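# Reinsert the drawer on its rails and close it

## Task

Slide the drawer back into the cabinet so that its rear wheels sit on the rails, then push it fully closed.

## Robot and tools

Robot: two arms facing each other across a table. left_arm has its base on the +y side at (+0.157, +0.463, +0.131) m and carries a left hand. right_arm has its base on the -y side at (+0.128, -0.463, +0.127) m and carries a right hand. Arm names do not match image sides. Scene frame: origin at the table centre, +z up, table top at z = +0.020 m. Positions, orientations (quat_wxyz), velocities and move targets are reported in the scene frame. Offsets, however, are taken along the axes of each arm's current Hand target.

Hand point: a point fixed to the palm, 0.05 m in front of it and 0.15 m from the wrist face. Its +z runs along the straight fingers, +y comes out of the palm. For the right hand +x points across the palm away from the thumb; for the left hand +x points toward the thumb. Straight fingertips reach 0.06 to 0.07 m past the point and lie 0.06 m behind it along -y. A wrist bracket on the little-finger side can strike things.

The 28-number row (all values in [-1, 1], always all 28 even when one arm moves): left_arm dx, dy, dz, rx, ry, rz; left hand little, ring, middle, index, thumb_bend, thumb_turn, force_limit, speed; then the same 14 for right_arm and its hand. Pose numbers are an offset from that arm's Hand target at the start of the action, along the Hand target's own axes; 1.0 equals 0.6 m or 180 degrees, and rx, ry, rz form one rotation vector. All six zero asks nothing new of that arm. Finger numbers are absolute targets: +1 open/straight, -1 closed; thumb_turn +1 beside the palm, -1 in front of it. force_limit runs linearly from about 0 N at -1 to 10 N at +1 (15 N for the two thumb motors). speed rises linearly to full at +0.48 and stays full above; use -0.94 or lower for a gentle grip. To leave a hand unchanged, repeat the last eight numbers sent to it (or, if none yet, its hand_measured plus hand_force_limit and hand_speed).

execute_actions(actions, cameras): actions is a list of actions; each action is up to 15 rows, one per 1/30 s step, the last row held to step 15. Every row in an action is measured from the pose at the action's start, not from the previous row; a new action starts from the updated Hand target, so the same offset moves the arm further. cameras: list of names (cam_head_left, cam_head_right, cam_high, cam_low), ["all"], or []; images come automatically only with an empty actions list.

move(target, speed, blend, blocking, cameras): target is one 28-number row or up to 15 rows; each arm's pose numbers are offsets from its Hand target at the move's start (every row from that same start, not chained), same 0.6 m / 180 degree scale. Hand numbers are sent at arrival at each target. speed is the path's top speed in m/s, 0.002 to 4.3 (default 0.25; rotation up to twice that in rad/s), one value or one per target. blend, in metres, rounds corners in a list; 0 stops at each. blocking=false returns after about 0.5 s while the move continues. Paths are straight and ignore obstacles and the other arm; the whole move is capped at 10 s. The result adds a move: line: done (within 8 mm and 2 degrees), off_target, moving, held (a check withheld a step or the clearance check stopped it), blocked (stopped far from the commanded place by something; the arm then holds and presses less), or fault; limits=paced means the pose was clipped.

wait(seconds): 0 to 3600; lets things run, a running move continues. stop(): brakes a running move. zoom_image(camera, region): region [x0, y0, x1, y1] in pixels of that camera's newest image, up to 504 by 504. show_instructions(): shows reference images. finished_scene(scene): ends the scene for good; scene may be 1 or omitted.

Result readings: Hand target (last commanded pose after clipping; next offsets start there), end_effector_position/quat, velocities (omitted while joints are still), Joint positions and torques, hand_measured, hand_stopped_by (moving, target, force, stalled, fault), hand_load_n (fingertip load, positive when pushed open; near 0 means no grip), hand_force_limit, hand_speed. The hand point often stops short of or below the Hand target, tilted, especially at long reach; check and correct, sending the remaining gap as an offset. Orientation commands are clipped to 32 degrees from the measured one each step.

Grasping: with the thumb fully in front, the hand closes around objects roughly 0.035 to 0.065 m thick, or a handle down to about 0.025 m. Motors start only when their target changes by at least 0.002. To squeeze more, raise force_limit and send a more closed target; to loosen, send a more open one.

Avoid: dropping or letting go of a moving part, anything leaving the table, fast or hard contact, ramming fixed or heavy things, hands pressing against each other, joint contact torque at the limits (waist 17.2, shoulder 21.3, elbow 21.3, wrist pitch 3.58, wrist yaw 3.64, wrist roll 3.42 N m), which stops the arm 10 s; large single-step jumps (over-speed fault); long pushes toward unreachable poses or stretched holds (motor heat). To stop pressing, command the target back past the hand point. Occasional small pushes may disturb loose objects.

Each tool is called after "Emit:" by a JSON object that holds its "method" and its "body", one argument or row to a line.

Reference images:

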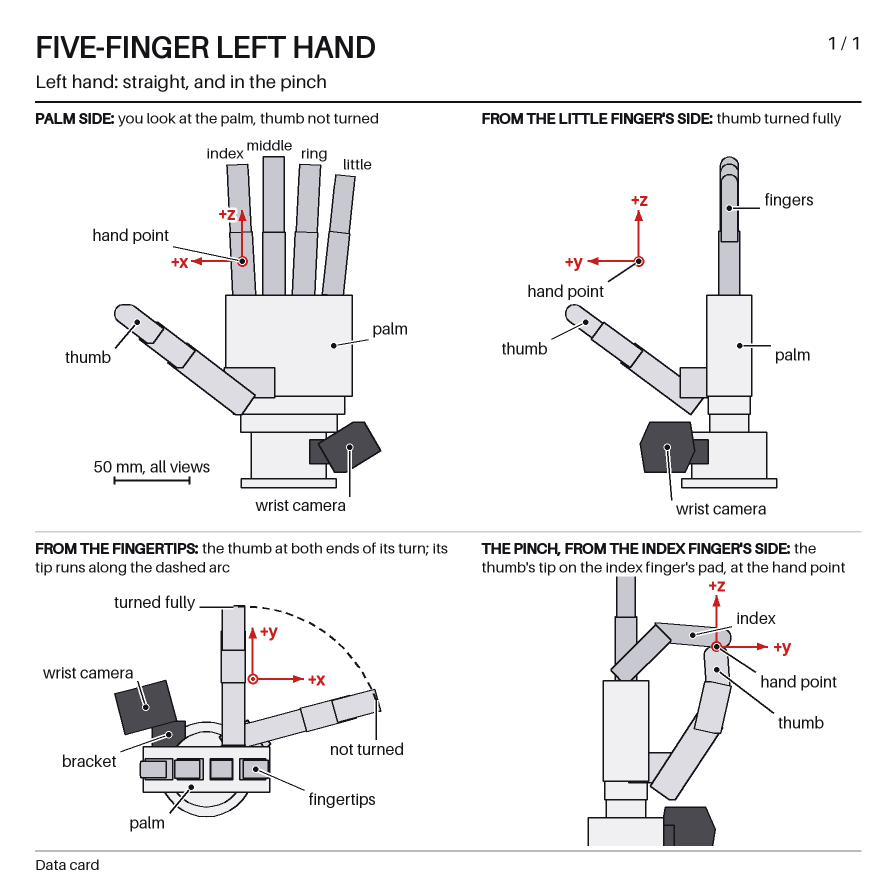

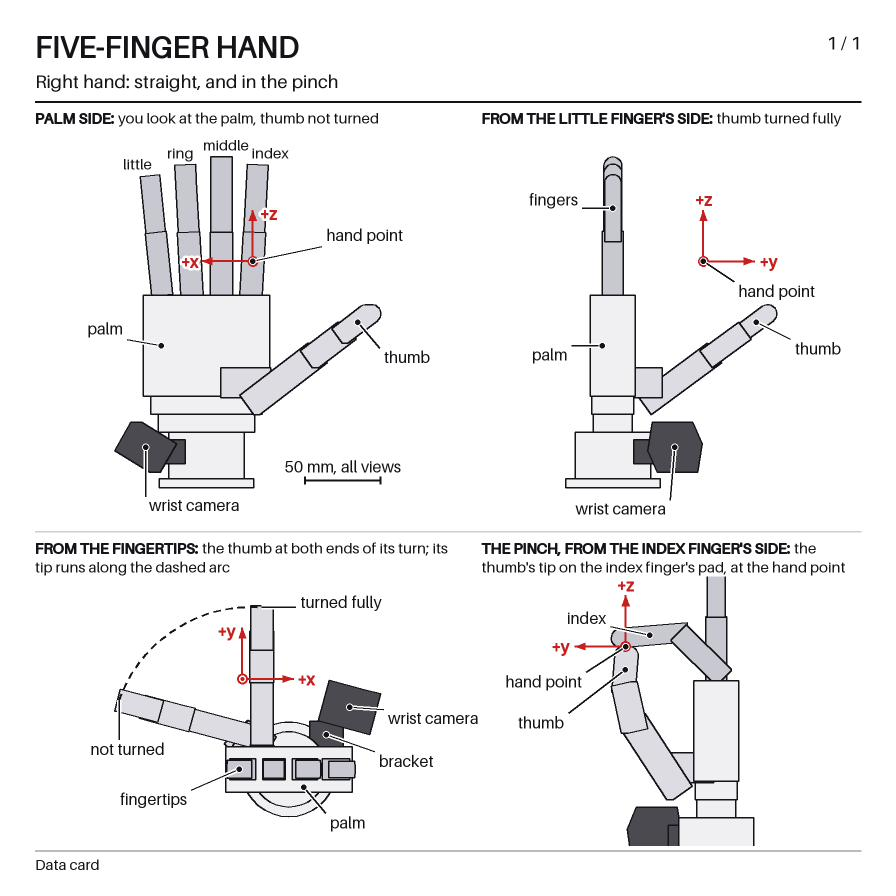

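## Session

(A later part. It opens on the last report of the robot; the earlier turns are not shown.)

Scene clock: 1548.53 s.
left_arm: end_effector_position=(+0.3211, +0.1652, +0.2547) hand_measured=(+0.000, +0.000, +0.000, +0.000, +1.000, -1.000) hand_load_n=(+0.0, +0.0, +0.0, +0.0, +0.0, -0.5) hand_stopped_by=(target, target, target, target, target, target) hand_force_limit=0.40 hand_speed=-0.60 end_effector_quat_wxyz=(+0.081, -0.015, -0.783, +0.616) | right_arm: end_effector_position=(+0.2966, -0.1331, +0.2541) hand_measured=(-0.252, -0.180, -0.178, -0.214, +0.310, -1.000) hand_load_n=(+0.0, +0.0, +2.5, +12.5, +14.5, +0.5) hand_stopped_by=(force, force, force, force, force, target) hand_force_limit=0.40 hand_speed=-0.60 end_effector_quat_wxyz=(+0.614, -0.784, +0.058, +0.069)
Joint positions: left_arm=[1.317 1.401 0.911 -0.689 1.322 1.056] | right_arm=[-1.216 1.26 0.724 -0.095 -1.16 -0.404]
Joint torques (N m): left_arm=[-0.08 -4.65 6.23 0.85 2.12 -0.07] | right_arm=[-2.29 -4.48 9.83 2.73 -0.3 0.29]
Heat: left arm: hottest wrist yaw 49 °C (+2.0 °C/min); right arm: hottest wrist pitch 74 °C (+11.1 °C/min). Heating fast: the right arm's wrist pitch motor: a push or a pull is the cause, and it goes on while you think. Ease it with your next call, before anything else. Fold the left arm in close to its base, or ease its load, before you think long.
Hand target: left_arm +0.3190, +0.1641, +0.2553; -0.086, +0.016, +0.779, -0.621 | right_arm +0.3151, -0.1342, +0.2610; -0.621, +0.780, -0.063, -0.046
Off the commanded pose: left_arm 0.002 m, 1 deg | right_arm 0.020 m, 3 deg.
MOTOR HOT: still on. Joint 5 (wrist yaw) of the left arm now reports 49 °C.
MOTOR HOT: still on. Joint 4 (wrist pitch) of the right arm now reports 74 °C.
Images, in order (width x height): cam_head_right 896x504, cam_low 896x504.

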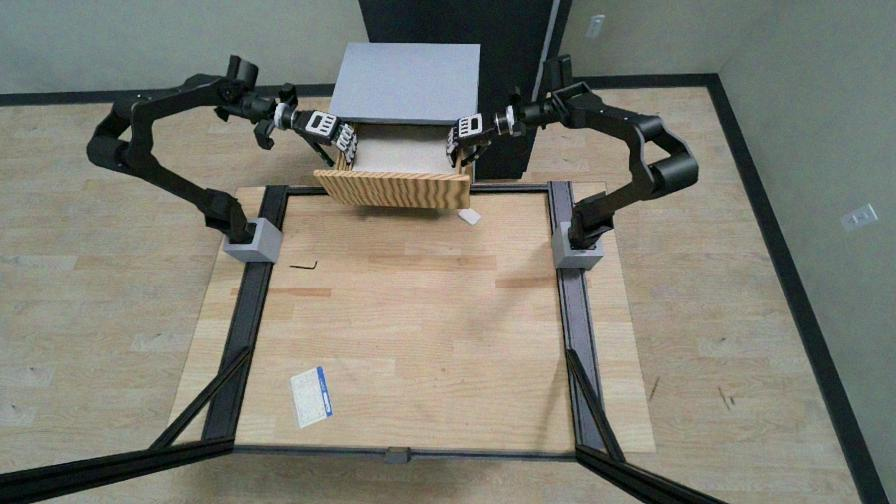

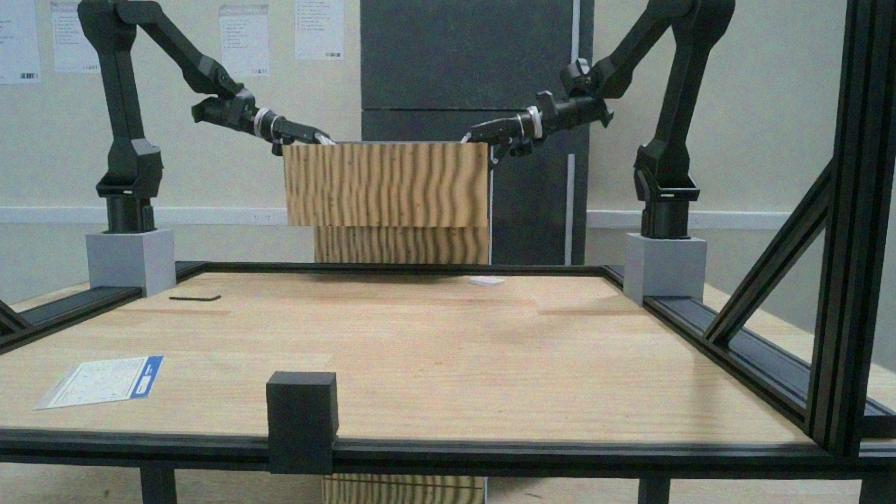

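Emit:
{"method": "move", "body": {
  "target": [
    [0.0598,0.0062,0.0037,-0.0036,-0.0111,0.0486,0.0,0.0,0.0,0.0,1.0,-1,0.4,-0.6,-0.0198,0.0031,-0.0001,0,0,0,-0.65,-0.65,-0.65,-0.65,-0.6,-1,0.4,-0.6],
    [0.0535,0.0595,0.0155,-0.0036,-0.0111,0.0486,0.0,0.0,0.0,0.0,1.0,-1,0.4,-0.6,-0.0198,0.0031,-0.0001,0,0,0,-0.65,-0.65,-0.65,-0.65,-0.6,-1,0.4,-0.6]
  ],
  "speed": 0.06,
  "cameras": ["cam_low","cam_head_right"]
}}

Emit:
{"method": "zoom_image", "body": {
  "camera": "cam_low",
  "region": [260, 90, 520, 250]
}}

Emit:
{"method": "zoom_image", "body": {
  "camera": "cam_head_right",
  "region": [290, 90, 510, 240]
}}

Scene clock: 1560.23 s.
left_arm: end_effector_position=(+0.2856, +0.1672, +0.2277) hand_measured=(+0.000, +0.000, +0.000, +0.000, +1.000, -1.000) hand_load_n=(+0.0, +0.0, +0.0, +0.0, +0.5, +0.0) hand_stopped_by=(target, target, target, target, target, target) hand_force_limit=0.40 hand_speed=-0.60 end_effector_quat_wxyz=(-0.018, +0.071, +0.779, -0.623) | right_arm: end_effector_position=(+0.2947, -0.1336, +0.2489) hand_measured=(-0.252, -0.180, -0.178, -0.214, +0.310, -1.000) hand_load_n=(+2.0, +0.0, +3.0, +11.0, +13.5, +0.0) hand_stopped_by=(force, force, force, force, force, target) hand_force_limit=0.40 hand_speed=-0.60 end_effector_quat_wxyz=(+0.611, -0.786, +0.067, +0.065)
Joint positions: left_arm=[1.273 1.147 0.609 -0.393 1.29 0.973] | right_arm=[-1.207 1.238 0.696 -0.076 -1.133 -0.382]
Joint torques (N m): left_arm=[-0.27 -2.67 5.67 1.43 1.15 -0.13] | right_arm=[-1.39 -7.63 8.65 2.44 -0.62 0.45]
Heat: left arm: hottest wrist yaw 48 °C (+1.0 °C/min); right arm: hottest wrist pitch 78 °C (+15.2 °C/min). Fold the left arm in close to its base, or ease its load, before you think long. Fold the right arm in close to its base, or ease its load, before you think long.
Hand target: left_arm +0.2831, +0.1674, +0.2224; -0.025, +0.065, +0.780, -0.622 | right_arm +0.3031, -0.1342, +0.2609; -0.620, +0.780, -0.063, -0.046
Off the commanded pose: left_arm 0.006 m, 1 deg | right_arm 0.015 m, 3 deg.
MOTOR HOT: still on. Joint 5 (wrist yaw) of the left arm now reports 48 °C.
MOTOR HOT: still on. Joint 4 (wrist pitch) of the right arm now reports 78 °C.
move: off_target (right_arm)
Images, in order (width x height): cam_head_right 896x504, cam_low 896x504.

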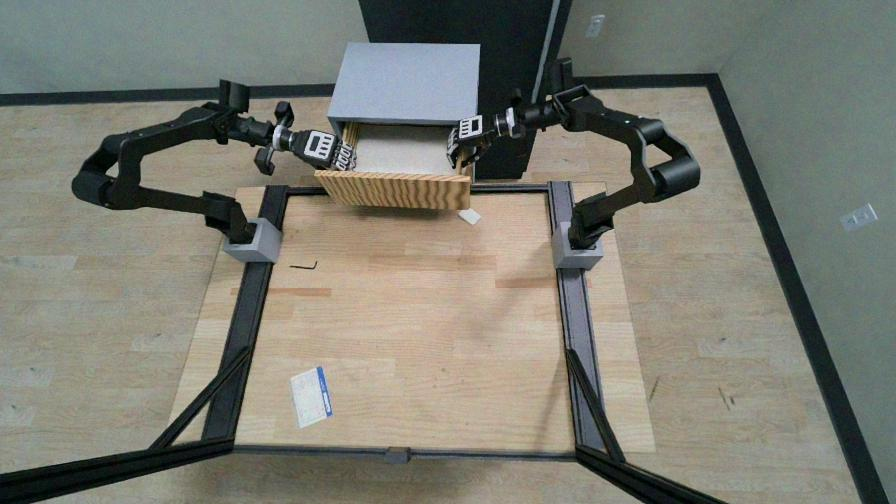

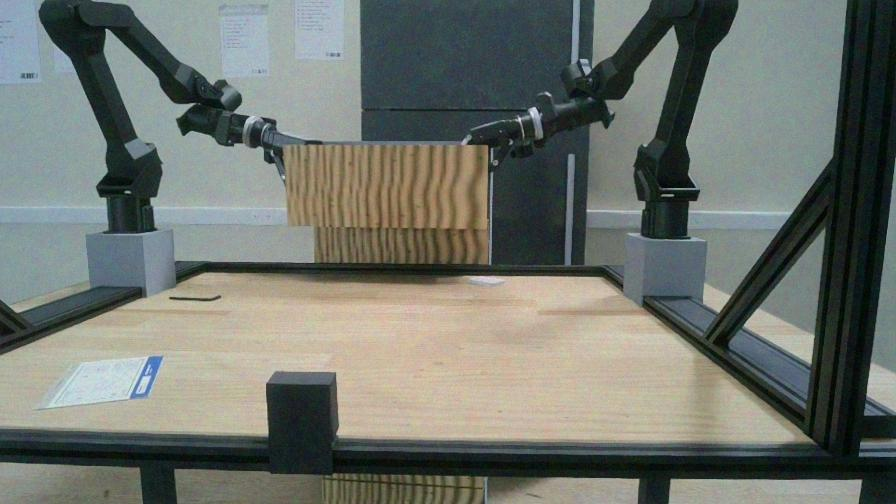

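Scaled by 1.938 from the camera's image (finer frame: 1280x720).

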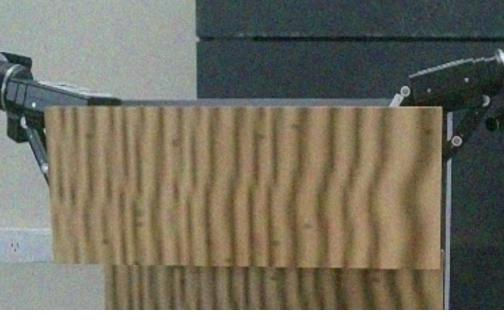

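Scaled by 2.291 from the camera's image (finer frame: 1280x720).

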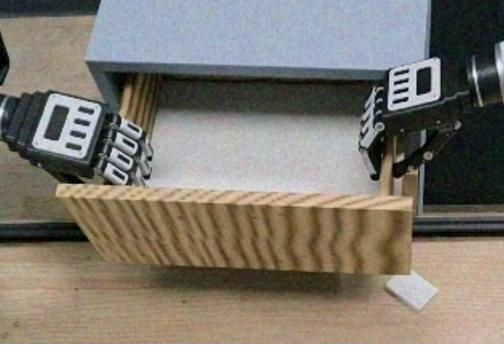

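Emit:
{"method": "execute_actions", "body": {
  "actions": [
    [[0,0,0,0,0,0,-0.65,-0.65,-0.65,-0.65,-0.6,-1,0.45,-0.5,0,0,0,0,0,0,-0.65,-0.65,-0.65,-0.65,-0.6,-1,0.4,-0.6]],
    [[0,0,0,0,0,0,-0.65,-0.65,-0.65,-0.65,-0.6,-1,0.45,-0.5,0,0,0,0,0,0,-0.65,-0.65,-0.65,-0.65,-0.6,-1,0.4,-0.6]],
    [[0,0,0,0,0,0,-0.65,-0.65,-0.65,-0.65,-0.6,-1,0.45,-0.5,0,0,0,0,0,0,-0.65,-0.65,-0.65,-0.65,-0.6,-1,0.4,-0.6]]
  ]
}}

Emit:
{"method": "execute_actions", "body": {
  "actions": [
    [[0,0,0,0,0,0,-0.65,-0.65,-0.65,-0.65,-0.6,-1,0.45,-0.5,0,0,0,0,0,0,0.0,0.0,0.0,0.0,1.0,-1,0.4,-0.6]],
    [[0,0,0,0,0,0,-0.65,-0.65,-0.65,-0.65,-0.6,-1,0.45,-0.5,0,0,0,0,0,0,0.0,0.0,0.0,0.0,1.0,-1,0.4,-0.6]],
    [[0,0,0,0,0,0,-0.65,-0.65,-0.65,-0.65,-0.6,-1,0.45,-0.5,0,0,0,0,0,0,0.0,0.0,0.0,0.0,1.0,-1,0.4,-0.6]]
  ],
  "cameras": ["cam_low","cam_head_right"]
}}

Emit:
{"method": "zoom_image", "body": {
  "camera": "cam_low",
  "region": [260, 90, 520, 250]
}}

Emit:
{"method": "zoom_image", "body": {
  "camera": "cam_head_right",
  "region": [290, 90, 510, 240]
}}

Scene clock: 1567.40 s.
left_arm: end_effector_position=(+0.2883, +0.1648, +0.2257) hand_measured=(-0.500, -0.406, -0.316, -0.360, +0.628, -1.000) hand_load_n=(+6.0, +8.5, +0.0, +9.5, +11.5, +1.0) hand_stopped_by=(force, force, force, force, force, target) hand_force_limit=0.45 hand_speed=-0.50 end_effector_quat_wxyz=(-0.010, +0.081, +0.779, -0.621) | right_arm: end_effector_position=(+0.2927, -0.1328, +0.2492) hand_measured=(-0.252, -0.180, -0.178, -0.214, +0.310, -1.000) hand_load_n=(+0.5, +0.0, +4.0, +13.0, +12.0, +0.0) hand_stopped_by=(force, force, force, force, force, target) hand_force_limit=0.40 hand_speed=-0.60 end_effector_quat_wxyz=(+0.610, -0.786, +0.072, +0.071)
Joint positions: left_arm=[1.26 1.152 0.608 -0.364 1.278 0.973] | right_arm=[-1.203 1.238 0.695 -0.076 -1.131 -0.365]
Joint torques (N m): left_arm=[0.75 -3.5 5.67 -0.01 1.6 -0.31] | right_arm=[-1.7 -7.67 8.75 2.41 -0.62 0.1]
Heat: left arm: hottest wrist yaw 47 °C (+0.0 °C/min); right arm: hottest wrist pitch 76 °C (+13.1 °C/min). Fold the right arm in close to its base, or ease its load, before you think long.
Hand target: left_arm +0.2831, +0.1674, +0.2224; -0.025, +0.065, +0.780, -0.622 | right_arm +0.3031, -0.1341, +0.2610; -0.621, +0.780, -0.063, -0.046
Off the commanded pose: left_arm 0.007 m, 2 deg | right_arm 0.016 m, 3 deg.
MOTOR HOT: still on. Joint 4 (wrist pitch) of the right arm now reports 76 °C.
MOTOR HOT: cleared for the motors of the left arm.

Scene clock: 1569.20 s.
left_arm: end_effector_position=(+0.2864, +0.1650, +0.2255) hand_measured=(-0.500, -0.406, -0.316, -0.360, +0.630, -1.000) hand_load_n=(+7.5, +7.5, +0.0, +4.0, +15.5, +0.0) hand_stopped_by=(force, force, force, force, force, target) hand_force_limit=0.45 hand_speed=-0.50 end_effector_quat_wxyz=(-0.014, +0.079, +0.780, -0.621) | right_arm: end_effector_position=(+0.2946, -0.1337, +0.2557) hand_measured=(+0.000, +0.000, +0.000, +0.000, +1.000, -1.000) hand_load_n=(+0.0, +0.0, +0.0, +0.0, +0.0, +0.0) hand_stopped_by=(target, target, target, target, target, target) hand_force_limit=0.40 hand_speed=-0.60 end_effector_quat_wxyz=(+0.616, -0.782, +0.066, +0.062)
Joint positions: left_arm=[1.259 1.152 0.608 -0.371 1.279 0.973] | right_arm=[-1.212 1.221 0.695 -0.066 -1.14 -0.364]
Joint torques (N m): left_arm=[0.9 -3.44 5.71 0.38 1.55 -0.28] | right_arm=[-1.02 -5.54 8.86 1.75 -0.34 0.08]
Heat: left arm: hottest wrist yaw 47 °C (+0.0 °C/min); right arm: hottest wrist pitch 75 °C (+13.2 °C/min). Fold the right arm in close to its base, or ease its load, before you think long.
Hand target: left_arm +0.2831, +0.1675, +0.2224; -0.025, +0.065, +0.780, -0.622 | right_arm +0.3031, -0.1342, +0.2610; -0.621, +0.780, -0.063, -0.046
Off the commanded pose: left_arm 0.005 m, 2 deg | right_arm 0.010 m, 2 deg.
MOTOR HOT: still on. Joint 4 (wrist pitch) of the right arm now reports 75 °C.
Images, in order (width x height): cam_head_right 896x504, cam_low 896x504.

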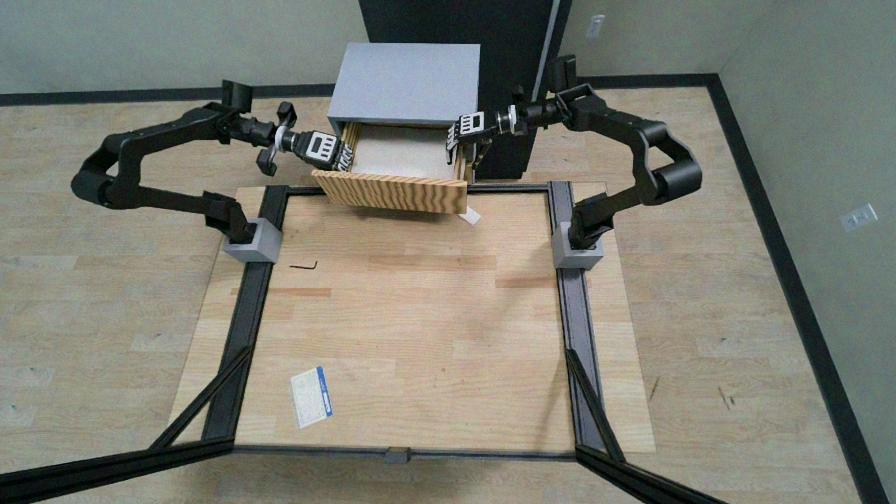

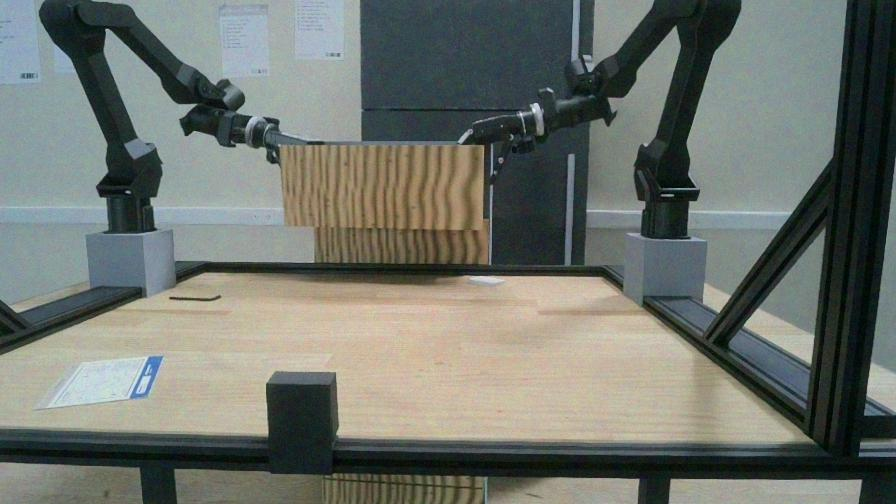

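Scaled by 1.938 from the camera's image (finer frame: 1280x720).

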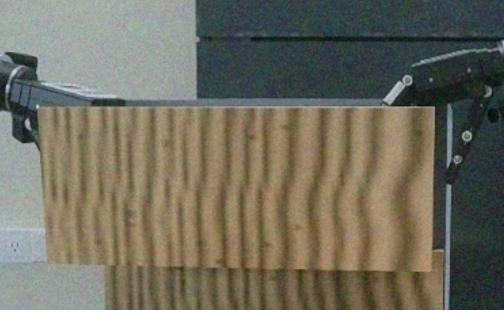

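Scaled by 2.291 from the camera's image (finer frame: 1280x720).

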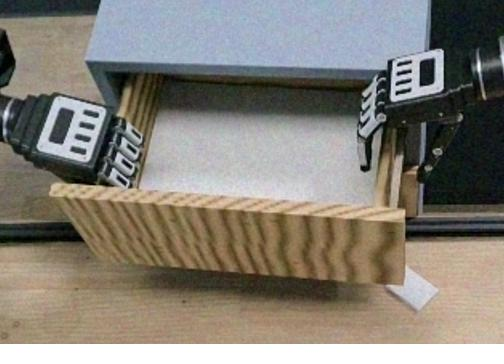

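Emit:
{"method": "move", "body": {
  "target": [
    [0,0,0,0,0,0,-0.65,-0.65,-0.65,-0.65,-0.6,-1,0.45,-0.5,-0.0250,-0.1605,-0.0375,0,0,0,0.0,0.0,0.0,0.0,1.0,-1,0.4,-0.3],
    [0,0,0,0,0,0,-0.65,-0.65,-0.65,-0.65,-0.6,-1,0.45,-0.5,-0.3287,-0.1257,0.0157,0.0324,0.2137,-0.0034,0.0,0.0,0.0,0.0,1.0,-1,0.4,-0.3],
    [0,0,0,0,0,0,-0.65,-0.65,-0.65,-0.65,-0.6,-1,0.45,-0.5,-0.2810,0.1855,0.2082,0.0324,0.2137,-0.0034,-1,-1,-1,-1,1.0,-1,0.4,-0.3]
  ],
  "speed": 0.15,
  "blend": [0.03, 0.03, 0],
  "cameras": ["all"]
}}

Scene clock: 1624.10 s.
left_arm: end_effector_position=(+0.2864, +0.1650, +0.2255) hand_measured=(-0.500, -0.406, -0.316, -0.360, +0.630, -1.000) hand_load_n=(+8.0, +7.5, +0.0, +4.5, +15.0, +0.0) hand_stopped_by=(force, force, force, force, force, target) hand_force_limit=0.45 hand_speed=-0.50 end_effector_quat_wxyz=(-0.014, +0.079, +0.780, -0.621) | right_arm: end_effector_position=(+0.1171, -0.0287, +0.1554) hand_measured=(-1.000, -1.000, -1.000, -1.000, +1.000, -1.000) hand_load_n=(+0.0, +0.0, +0.0, +0.0, +0.0, +0.0) hand_stopped_by=(target, target, target, target, target, target) hand_force_limit=0.40 hand_speed=-0.30 end_effector_quat_wxyz=(+0.606, -0.718, +0.265, -0.214)
Joint positions: left_arm=[1.259 1.152 0.608 -0.371 1.279 0.973] | right_arm=[0.567 1.687 0.55 0.585 1.234 0.541]
Joint torques (N m): left_arm=[0.9 -3.44 5.68 0.38 1.55 -0.27] | right_arm=[-0.41 -5.19 4.63 1.65 0.49 -0.19]
Heat: left arm: hottest wrist yaw 45 °C (-2.0 °C/min); right arm: hottest wrist pitch 62 °C (-15.2 °C/min). Fold the right arm in close to its base, or ease its load, before you think long.
Hand target: left_arm +0.2831, +0.1675, +0.2224; -0.025, +0.065, +0.780, -0.622 | right_arm +0.1199, -0.0304, +0.1510; -0.604, +0.720, -0.262, +0.220
Off the commanded pose: left_arm 0.005 m, 2 deg | right_arm 0.006 m, 1 deg.
MOTOR HOT: still on. Joint 4 (wrist pitch) of the right arm now reports 62 °C.
move: done

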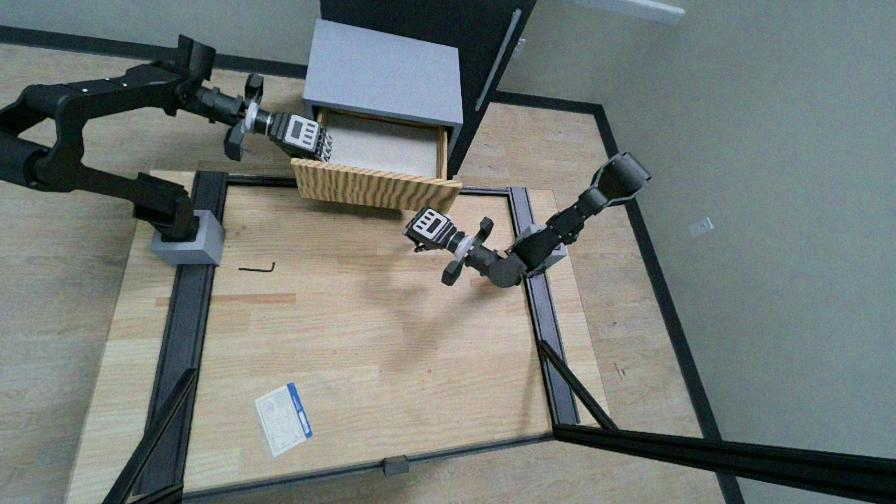

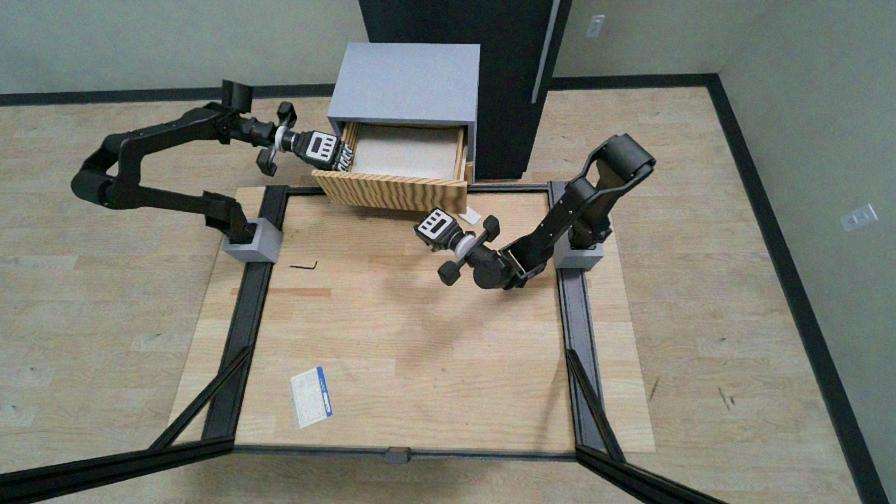

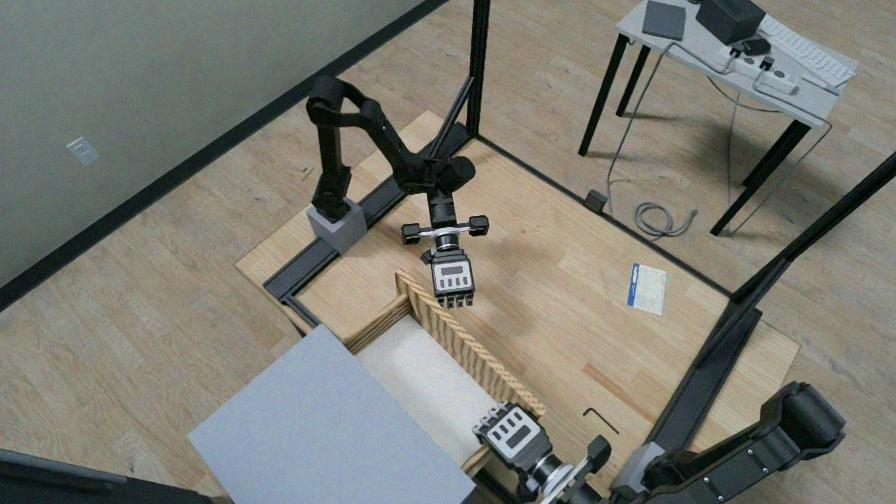

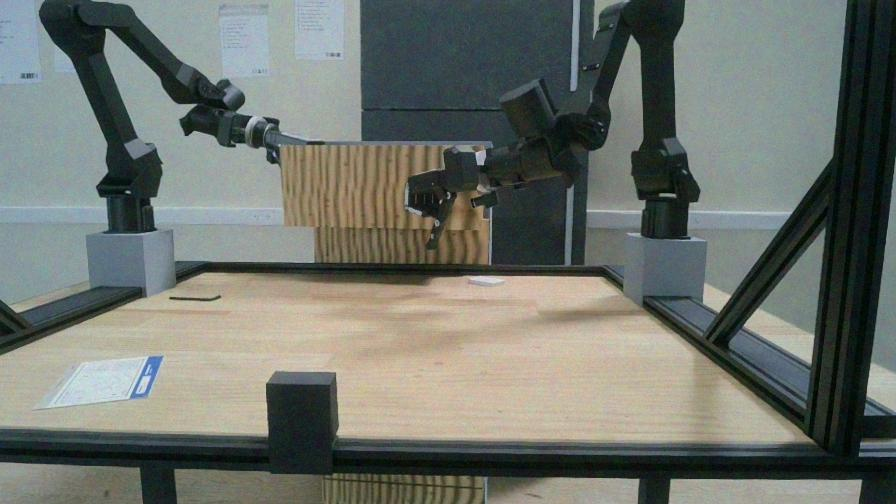

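Emit:
{"method": "move", "body": {
  "target": [0,0,0,0,0,0,-0.65,-0.65,-0.65,-0.65,-0.6,-1,0.45,-0.5,0.0255,-0.0037,0.0211,0,0,0,-1,-1,-1,-1,1.0,-1,0.4,-0.3],
  "speed": 0.03,
  "cameras": ["cam_low","cam_head_right","cam_high"]
}}

Emit:
{"method": "zoom_image", "body": {
  "camera": "cam_head_right",
  "region": [390, 170, 510, 270]
}}

Emit:
{"method": "zoom_image", "body": {
  "camera": "cam_low",
  "region": [260, 100, 520, 260]
}}

Scene clock: 1630.10 s.
left_arm: end_effector_position=(+0.2864, +0.1650, +0.2255) hand_measured=(-0.500, -0.406, -0.316, -0.360, +0.630, -1.000) hand_load_n=(+7.5, +7.5, +0.0, +4.0, +15.5, +0.0) hand_stopped_by=(force, force, force, force, force, target) hand_force_limit=0.45 hand_speed=-0.50 end_effector_quat_wxyz=(-0.014, +0.079, +0.780, -0.621) | right_arm: end_effector_position=(+0.1386, -0.0300, +0.1478) hand_measured=(-1.000, -1.000, -1.000, -1.000, +1.000, -1.000) hand_load_n=(+0.0, +0.0, +0.0, +0.0, +0.0, +0.5) hand_stopped_by=(target, target, target, target, target, target) hand_force_limit=0.40 hand_speed=-0.30 end_effector_quat_wxyz=(+0.601, -0.723, +0.260, -0.221)
Joint positions: left_arm=[1.259 1.152 0.608 -0.371 1.279 0.973] | right_arm=[0.5 1.687 0.491 0.708 1.178 0.449]
Joint torques (N m): left_arm=[0.91 -3.44 5.7 0.38 1.54 -0.28] | right_arm=[-0.33 -7.49 4.48 1.78 0.41 -0.19]
Heat: left arm: hottest wrist yaw 45 °C (-2.0 °C/min); right arm: hottest wrist pitch 62 °C (-12.2 °C/min). Fold the right arm in close to its base, or ease its load, before you think long.
Hand target: left_arm +0.2831, +0.1675, +0.2224; -0.025, +0.065, +0.780, -0.622 | right_arm +0.1400, -0.0303, +0.1510; -0.604, +0.720, -0.262, +0.220
Off the commanded pose: left_arm 0.005 m, 2 deg | right_arm 0.003 m, 0 deg.
MOTOR HOT: still on. Joint 4 (wrist pitch) of the right arm now reports 62 °C.
move: done
Images, in order (width x height): cam_head_right 896x504, cam_high 896x504, cam_low 896x504.

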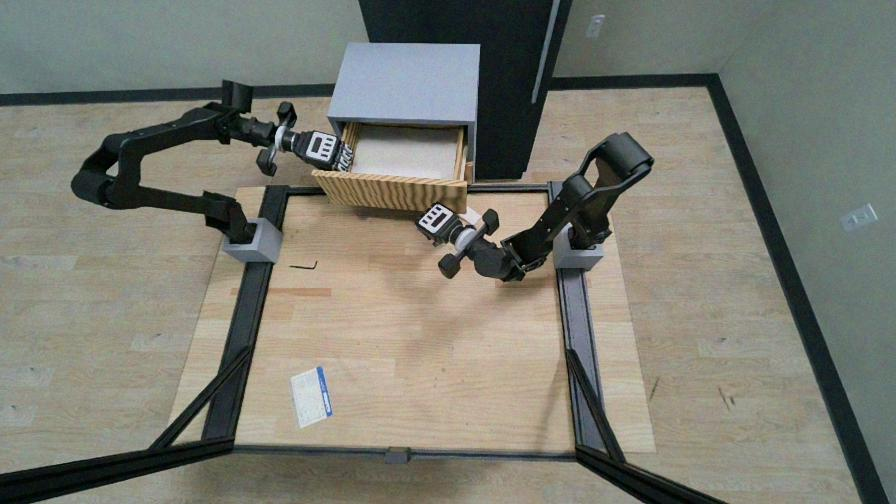

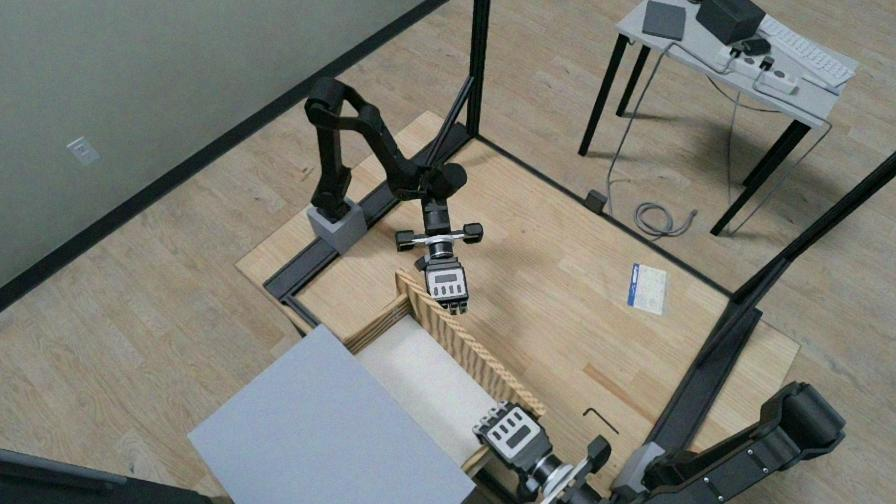

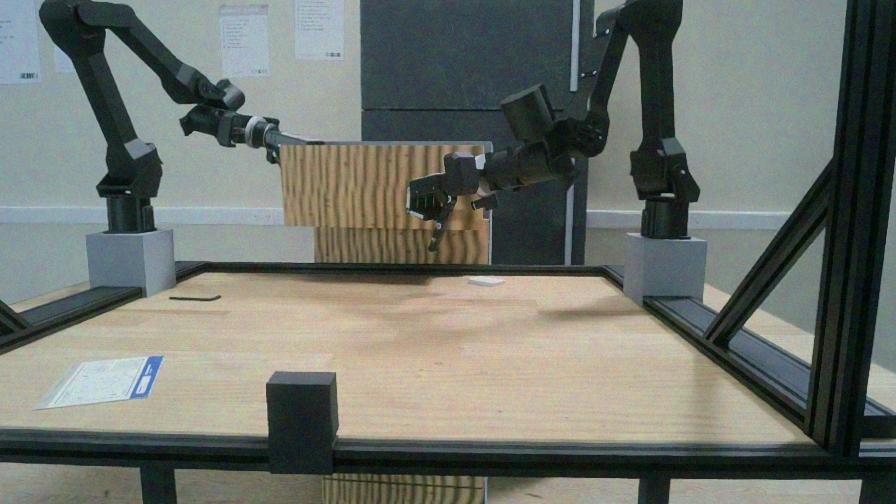

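Scaled by 4.200 from the camera's image (finer frame: 1280x720).

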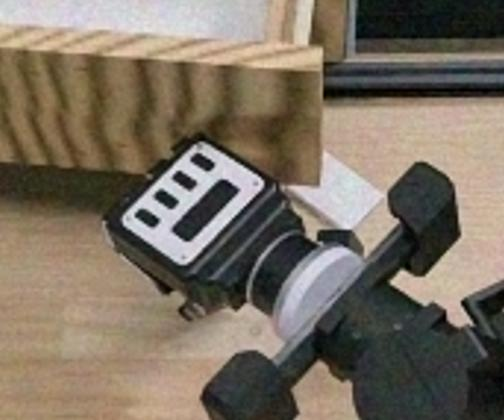

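Scaled by 1.938 from the camera's image (finer frame: 1280x720).

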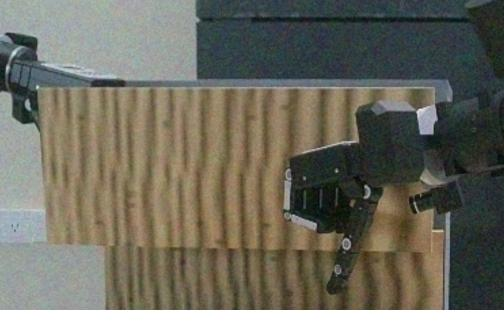

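Emit:
{"method": "move", "body": {
  "target": [-0.0422,-0.0105,-0.0055,0,0,0,-0.65,-0.65,-0.65,-0.65,-0.6,-1,0.45,-0.5,0.0521,-0.0073,0.0410,0,0,0,-1,-1,-1,-1,1.0,-1,0.4,-0.3],
  "speed": 0.03,
  "cameras": ["cam_low","cam_head_right"]
}}

Emit:
{"method": "zoom_image", "body": {
  "camera": "cam_head_right",
  "region": [290, 90, 510, 260]
}}

Emit:
{"method": "zoom_image", "body": {
  "camera": "cam_low",
  "region": [260, 100, 520, 260]
}}

Scene clock: 1638.33 s.
left_arm: end_effector_position=(+0.2897, +0.1650, +0.2274) hand_measured=(-0.500, -0.406, -0.316, -0.360, +0.630, -1.000) hand_load_n=(+3.0, +4.5, +0.0, +5.5, +16.5, +0.0) hand_stopped_by=(force, force, force, force, force, target) hand_force_limit=0.45 hand_speed=-0.50 end_effector_quat_wxyz=(-0.050, +0.061, +0.779, -0.623) | right_arm: end_effector_position=(+0.1555, -0.0249, +0.1462) hand_measured=(-1.000, -1.000, -1.000, -1.000, +1.000, -1.000) hand_load_n=(-0.5, +0.0, +0.0, +0.0, +0.0, +0.0) hand_stopped_by=(target, target, target, target, target, target) hand_force_limit=0.40 hand_speed=-0.30 end_effector_quat_wxyz=(+0.605, -0.732, +0.242, -0.197)
Joint positions: left_arm=[1.276 1.257 0.683 -0.474 1.314 1.033] | right_arm=[0.391 1.655 0.403 0.884 1.016 0.322]
Joint torques (N m): left_arm=[1.92 -2.82 10.34 1.31 0.91 0.33] | right_arm=[-3.14 -7.51 3.88 1.92 1.16 -0.27]
Heat: left arm: hottest wrist yaw 44 °C (-2.0 °C/min); right arm: hottest wrist pitch 62 °C (-8.1 °C/min). Fold the right arm in close to its base, or ease its load, before you think long.
Hand target: left_arm +0.3080, +0.1659, +0.2303; -0.025, +0.065, +0.780, -0.621 | right_arm +0.1799, -0.0312, +0.1511; -0.604, +0.720, -0.262, +0.220
Off the commanded pose: left_arm 0.019 m, 3 deg | right_arm 0.026 m, 4 deg.
MOTOR HOT: still on. Joint 4 (wrist pitch) of the right arm now reports 62 °C.
move: off_target (left_arm, right_arm)
Images, in order (width x height): cam_head_right 896x504, cam_low 896x504.

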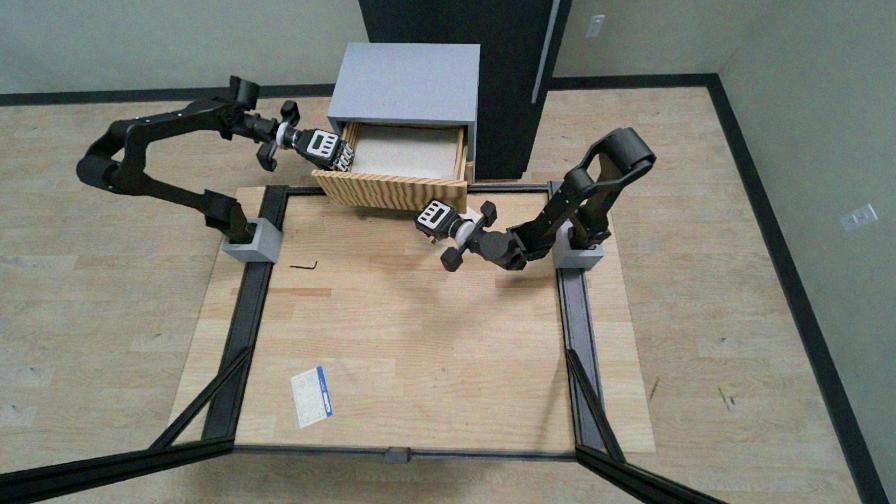

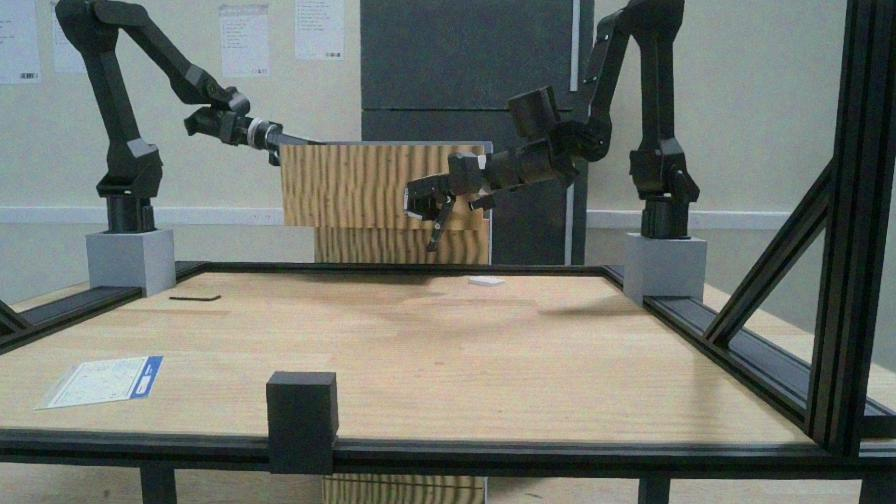

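Scaled by 2.291 from the camera's image (finer frame: 1280x720).

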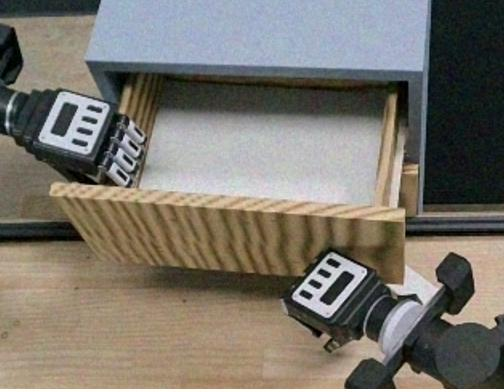

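Scaled by 1.938 from the camera's image (finer frame: 1280x720).

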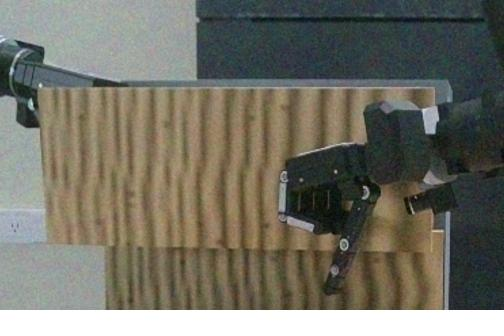

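Emit:
{"method": "move", "body": {
  "target": [-0.0017,-0.0406,-0.0094,0.0024,0.0074,-0.0324,-0.65,-0.65,-0.65,-0.65,-0.6,-1,0.45,-0.5,0,-0.0411,-0.0073,0,0,0,-1,-1,-1,-1,1.0,-1,0.4,-0.3],
  "speed": 0.03,
  "cameras": ["cam_low","cam_head_right"]
}}

Emit:
{"method": "zoom_image", "body": {
  "camera": "cam_head_right",
  "region": [290, 90, 510, 260]
}}

Emit:
{"method": "zoom_image", "body": {
  "camera": "cam_low",
  "region": [260, 100, 520, 260]
}}

Scene clock: 1664.90 s.
left_arm: end_effector_position=(+0.2966, +0.1657, +0.2395) hand_measured=(-0.500, -0.406, -0.316, -0.360, +0.630, -1.000) hand_load_n=(+6.0, +9.0, +0.5, +8.5, +8.0, +0.5) hand_stopped_by=(force, force, force, force, force, target) hand_force_limit=0.45 hand_speed=-0.50 end_effector_quat_wxyz=(-0.079, +0.031, +0.788, -0.610) | right_arm: end_effector_position=(+0.1586, -0.0280, +0.1669) hand_measured=(-1.000, -1.000, -1.000, -1.000, +1.000, -1.000) hand_load_n=(-1.5, +0.0, +0.0, +0.0, +0.0, +0.0) hand_stopped_by=(target, target, target, target, target, target) hand_force_limit=0.40 hand_speed=-0.30 end_effector_quat_wxyz=(+0.604, -0.734, +0.242, -0.197)
Joint positions: left_arm=[1.281 1.321 0.802 -0.626 1.301 1.042] | right_arm=[0.382 1.529 0.421 0.737 1.006 0.322]
Joint torques (N m): left_arm=[2.25 -5.46 10.99 0.06 2.4 -0.08] | right_arm=[-2.45 -7.22 6.84 0.97 1.47 -0.29]
Heat: left arm: hottest elbow 45 °C (+3.0 °C/min); right arm: hottest wrist pitch 60 °C (-4.0 °C/min). Fold the right arm in close to its base, or ease its load, before you think long.
Hand target: left_arm +0.3081, +0.1659, +0.2554; -0.066, +0.032, +0.780, -0.622 | right_arm +0.1800, -0.0313, +0.1759; -0.604, +0.720, -0.262, +0.220
Off the commanded pose: left_arm 0.019 m, 2 deg | right_arm 0.023 m, 4 deg.
MOTOR HOT: still on. Joint 4 (wrist pitch) of the right arm now reports 60 °C.
move: off_target (left_arm, right_arm)
Images, in order (width x height): cam_head_right 896x504, cam_low 896x504.

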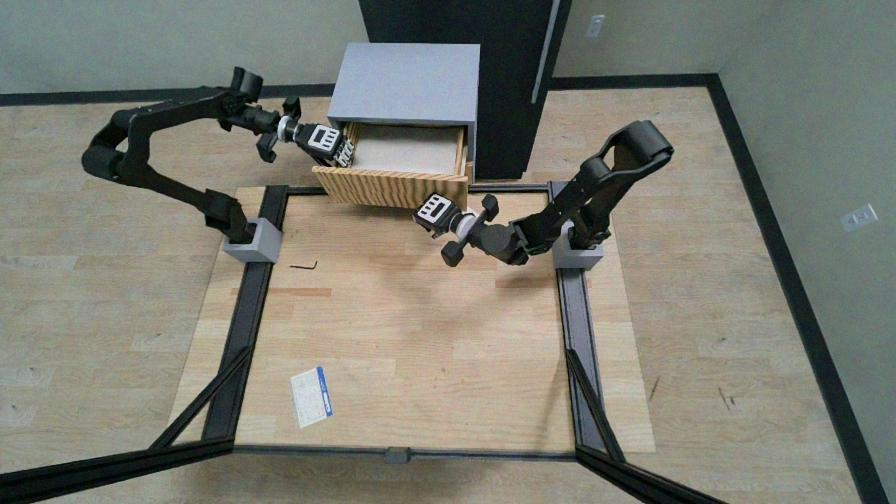

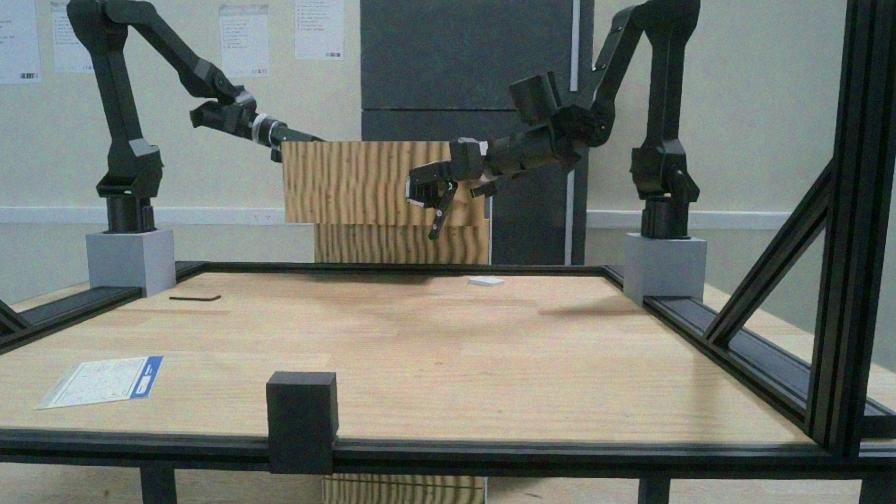

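Scaled by 2.291 from the camera's image (finer frame: 1280x720).

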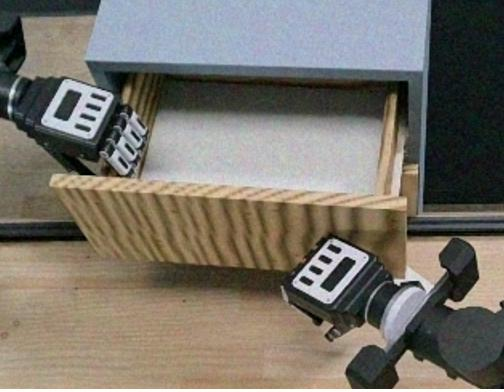

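Scaled by 1.938 from the camera's image (finer frame: 1280x720).

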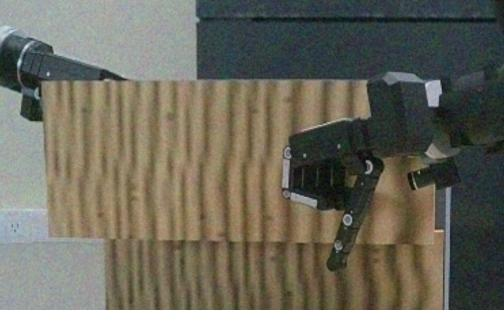

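Emit:
{"method": "move", "body": {
  "target": [-0.0100,-0.0200,-0.0065,0,0,0,-0.65,-0.65,-0.65,-0.65,-0.6,-1,0.45,-0.5,0.0128,-0.0380,0.0040,0,0,0,-1,-1,-1,-1,1.0,-1,0.4,-0.3],
  "speed": 0.03,
  "cameras": ["cam_low","cam_head_right"]
}}

Emit:
{"method": "zoom_image", "body": {
  "camera": "cam_head_right",
  "region": [290, 90, 510, 260]
}}

Emit:
{"method": "zoom_image", "body": {
  "camera": "cam_low",
  "region": [260, 100, 520, 260]
}}

Scene clock: 1671.17 s.
left_arm: end_effector_position=(+0.3032, +0.1655, +0.2497) hand_measured=(-0.500, -0.406, -0.316, -0.360, +0.630, -1.000) hand_load_n=(+6.0, +9.5, +1.0, +9.5, +6.0, +2.5) hand_stopped_by=(force, force, force, force, force, target) hand_force_limit=0.45 hand_speed=-0.50 end_effector_quat_wxyz=(+0.081, -0.031, -0.789, +0.608) | right_arm: end_effector_position=(+0.1671, -0.0282, +0.1880) hand_measured=(-1.000, -1.000, -1.000, -1.000, +1.000, -1.000) hand_load_n=(-2.0, +0.0, +0.0, +0.0, +0.0, +0.0) hand_stopped_by=(target, target, target, target, target, target) hand_force_limit=0.40 hand_speed=-0.30 end_effector_quat_wxyz=(+0.604, -0.734, +0.243, -0.196)
Joint positions: left_arm=[1.286 1.346 0.869 -0.7 1.301 1.071] | right_arm=[0.348 1.426 0.447 0.626 0.975 0.302]
Joint torques (N m): left_arm=[2.44 -6.13 11.19 -0.17 2.56 -0.06] | right_arm=[-2.95 -7.21 7.71 1.04 1.25 -0.47]
Heat: left arm: hottest elbow 47 °C (+5.1 °C/min); right arm: hottest wrist pitch 59 °C (-4.1 °C/min). Fold the right arm in close to its base, or ease its load, before you think long.
Hand target: left_arm +0.3149, +0.1662, +0.2675; -0.066, +0.032, +0.780, -0.622 | right_arm +0.1899, -0.0314, +0.1980; -0.604, +0.720, -0.262, +0.220
Off the commanded pose: left_arm 0.021 m, 2 deg | right_arm 0.025 m, 4 deg.
MOTOR HOT: still on. Joint 4 (wrist pitch) of the right arm now reports 59 °C.
move: off_target (left_arm, right_arm)
Images, in order (width x height): cam_head_right 896x504, cam_low 896x504.

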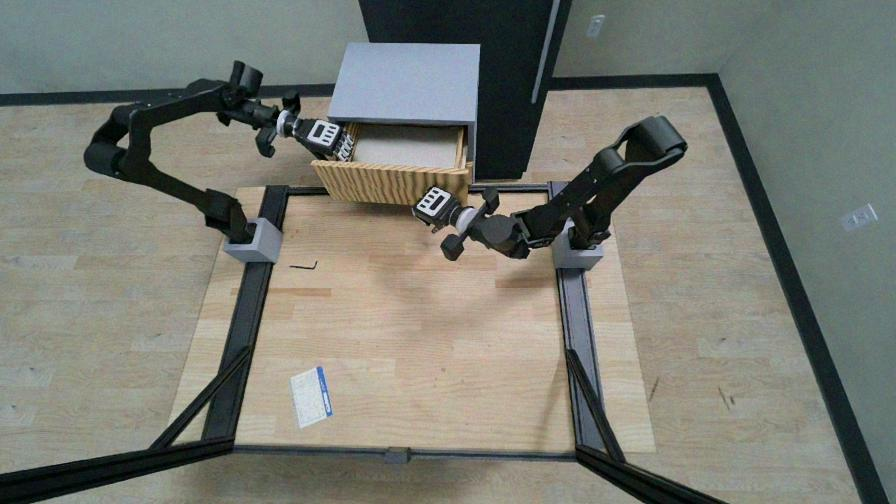

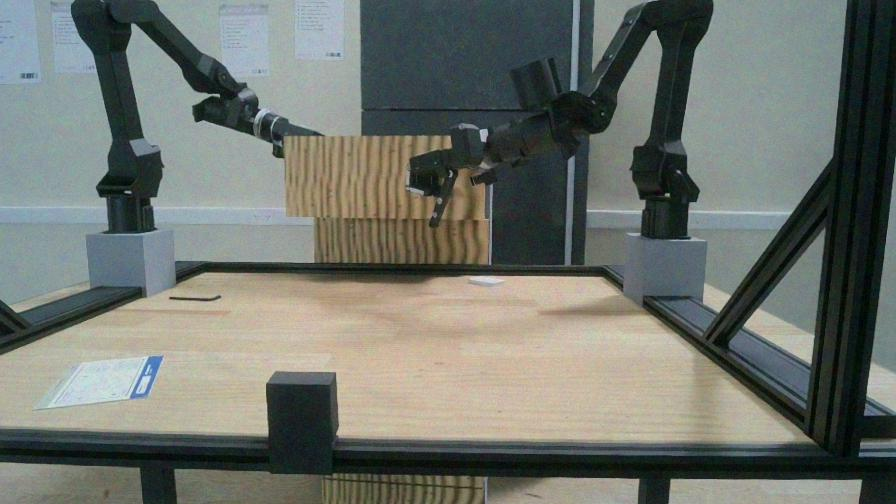

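Scaled by 2.291 from the camera's image (finer frame: 1280x720).

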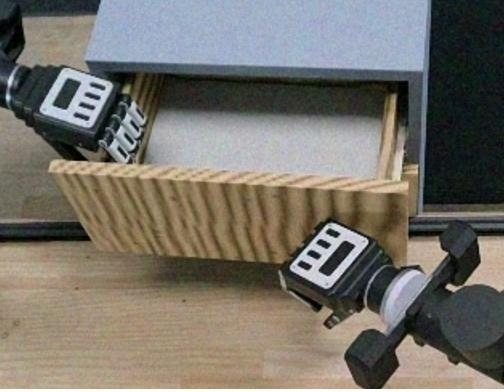

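Scaled by 1.938 from the camera's image (finer frame: 1280x720).

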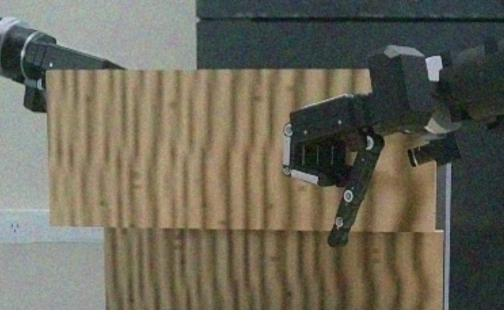

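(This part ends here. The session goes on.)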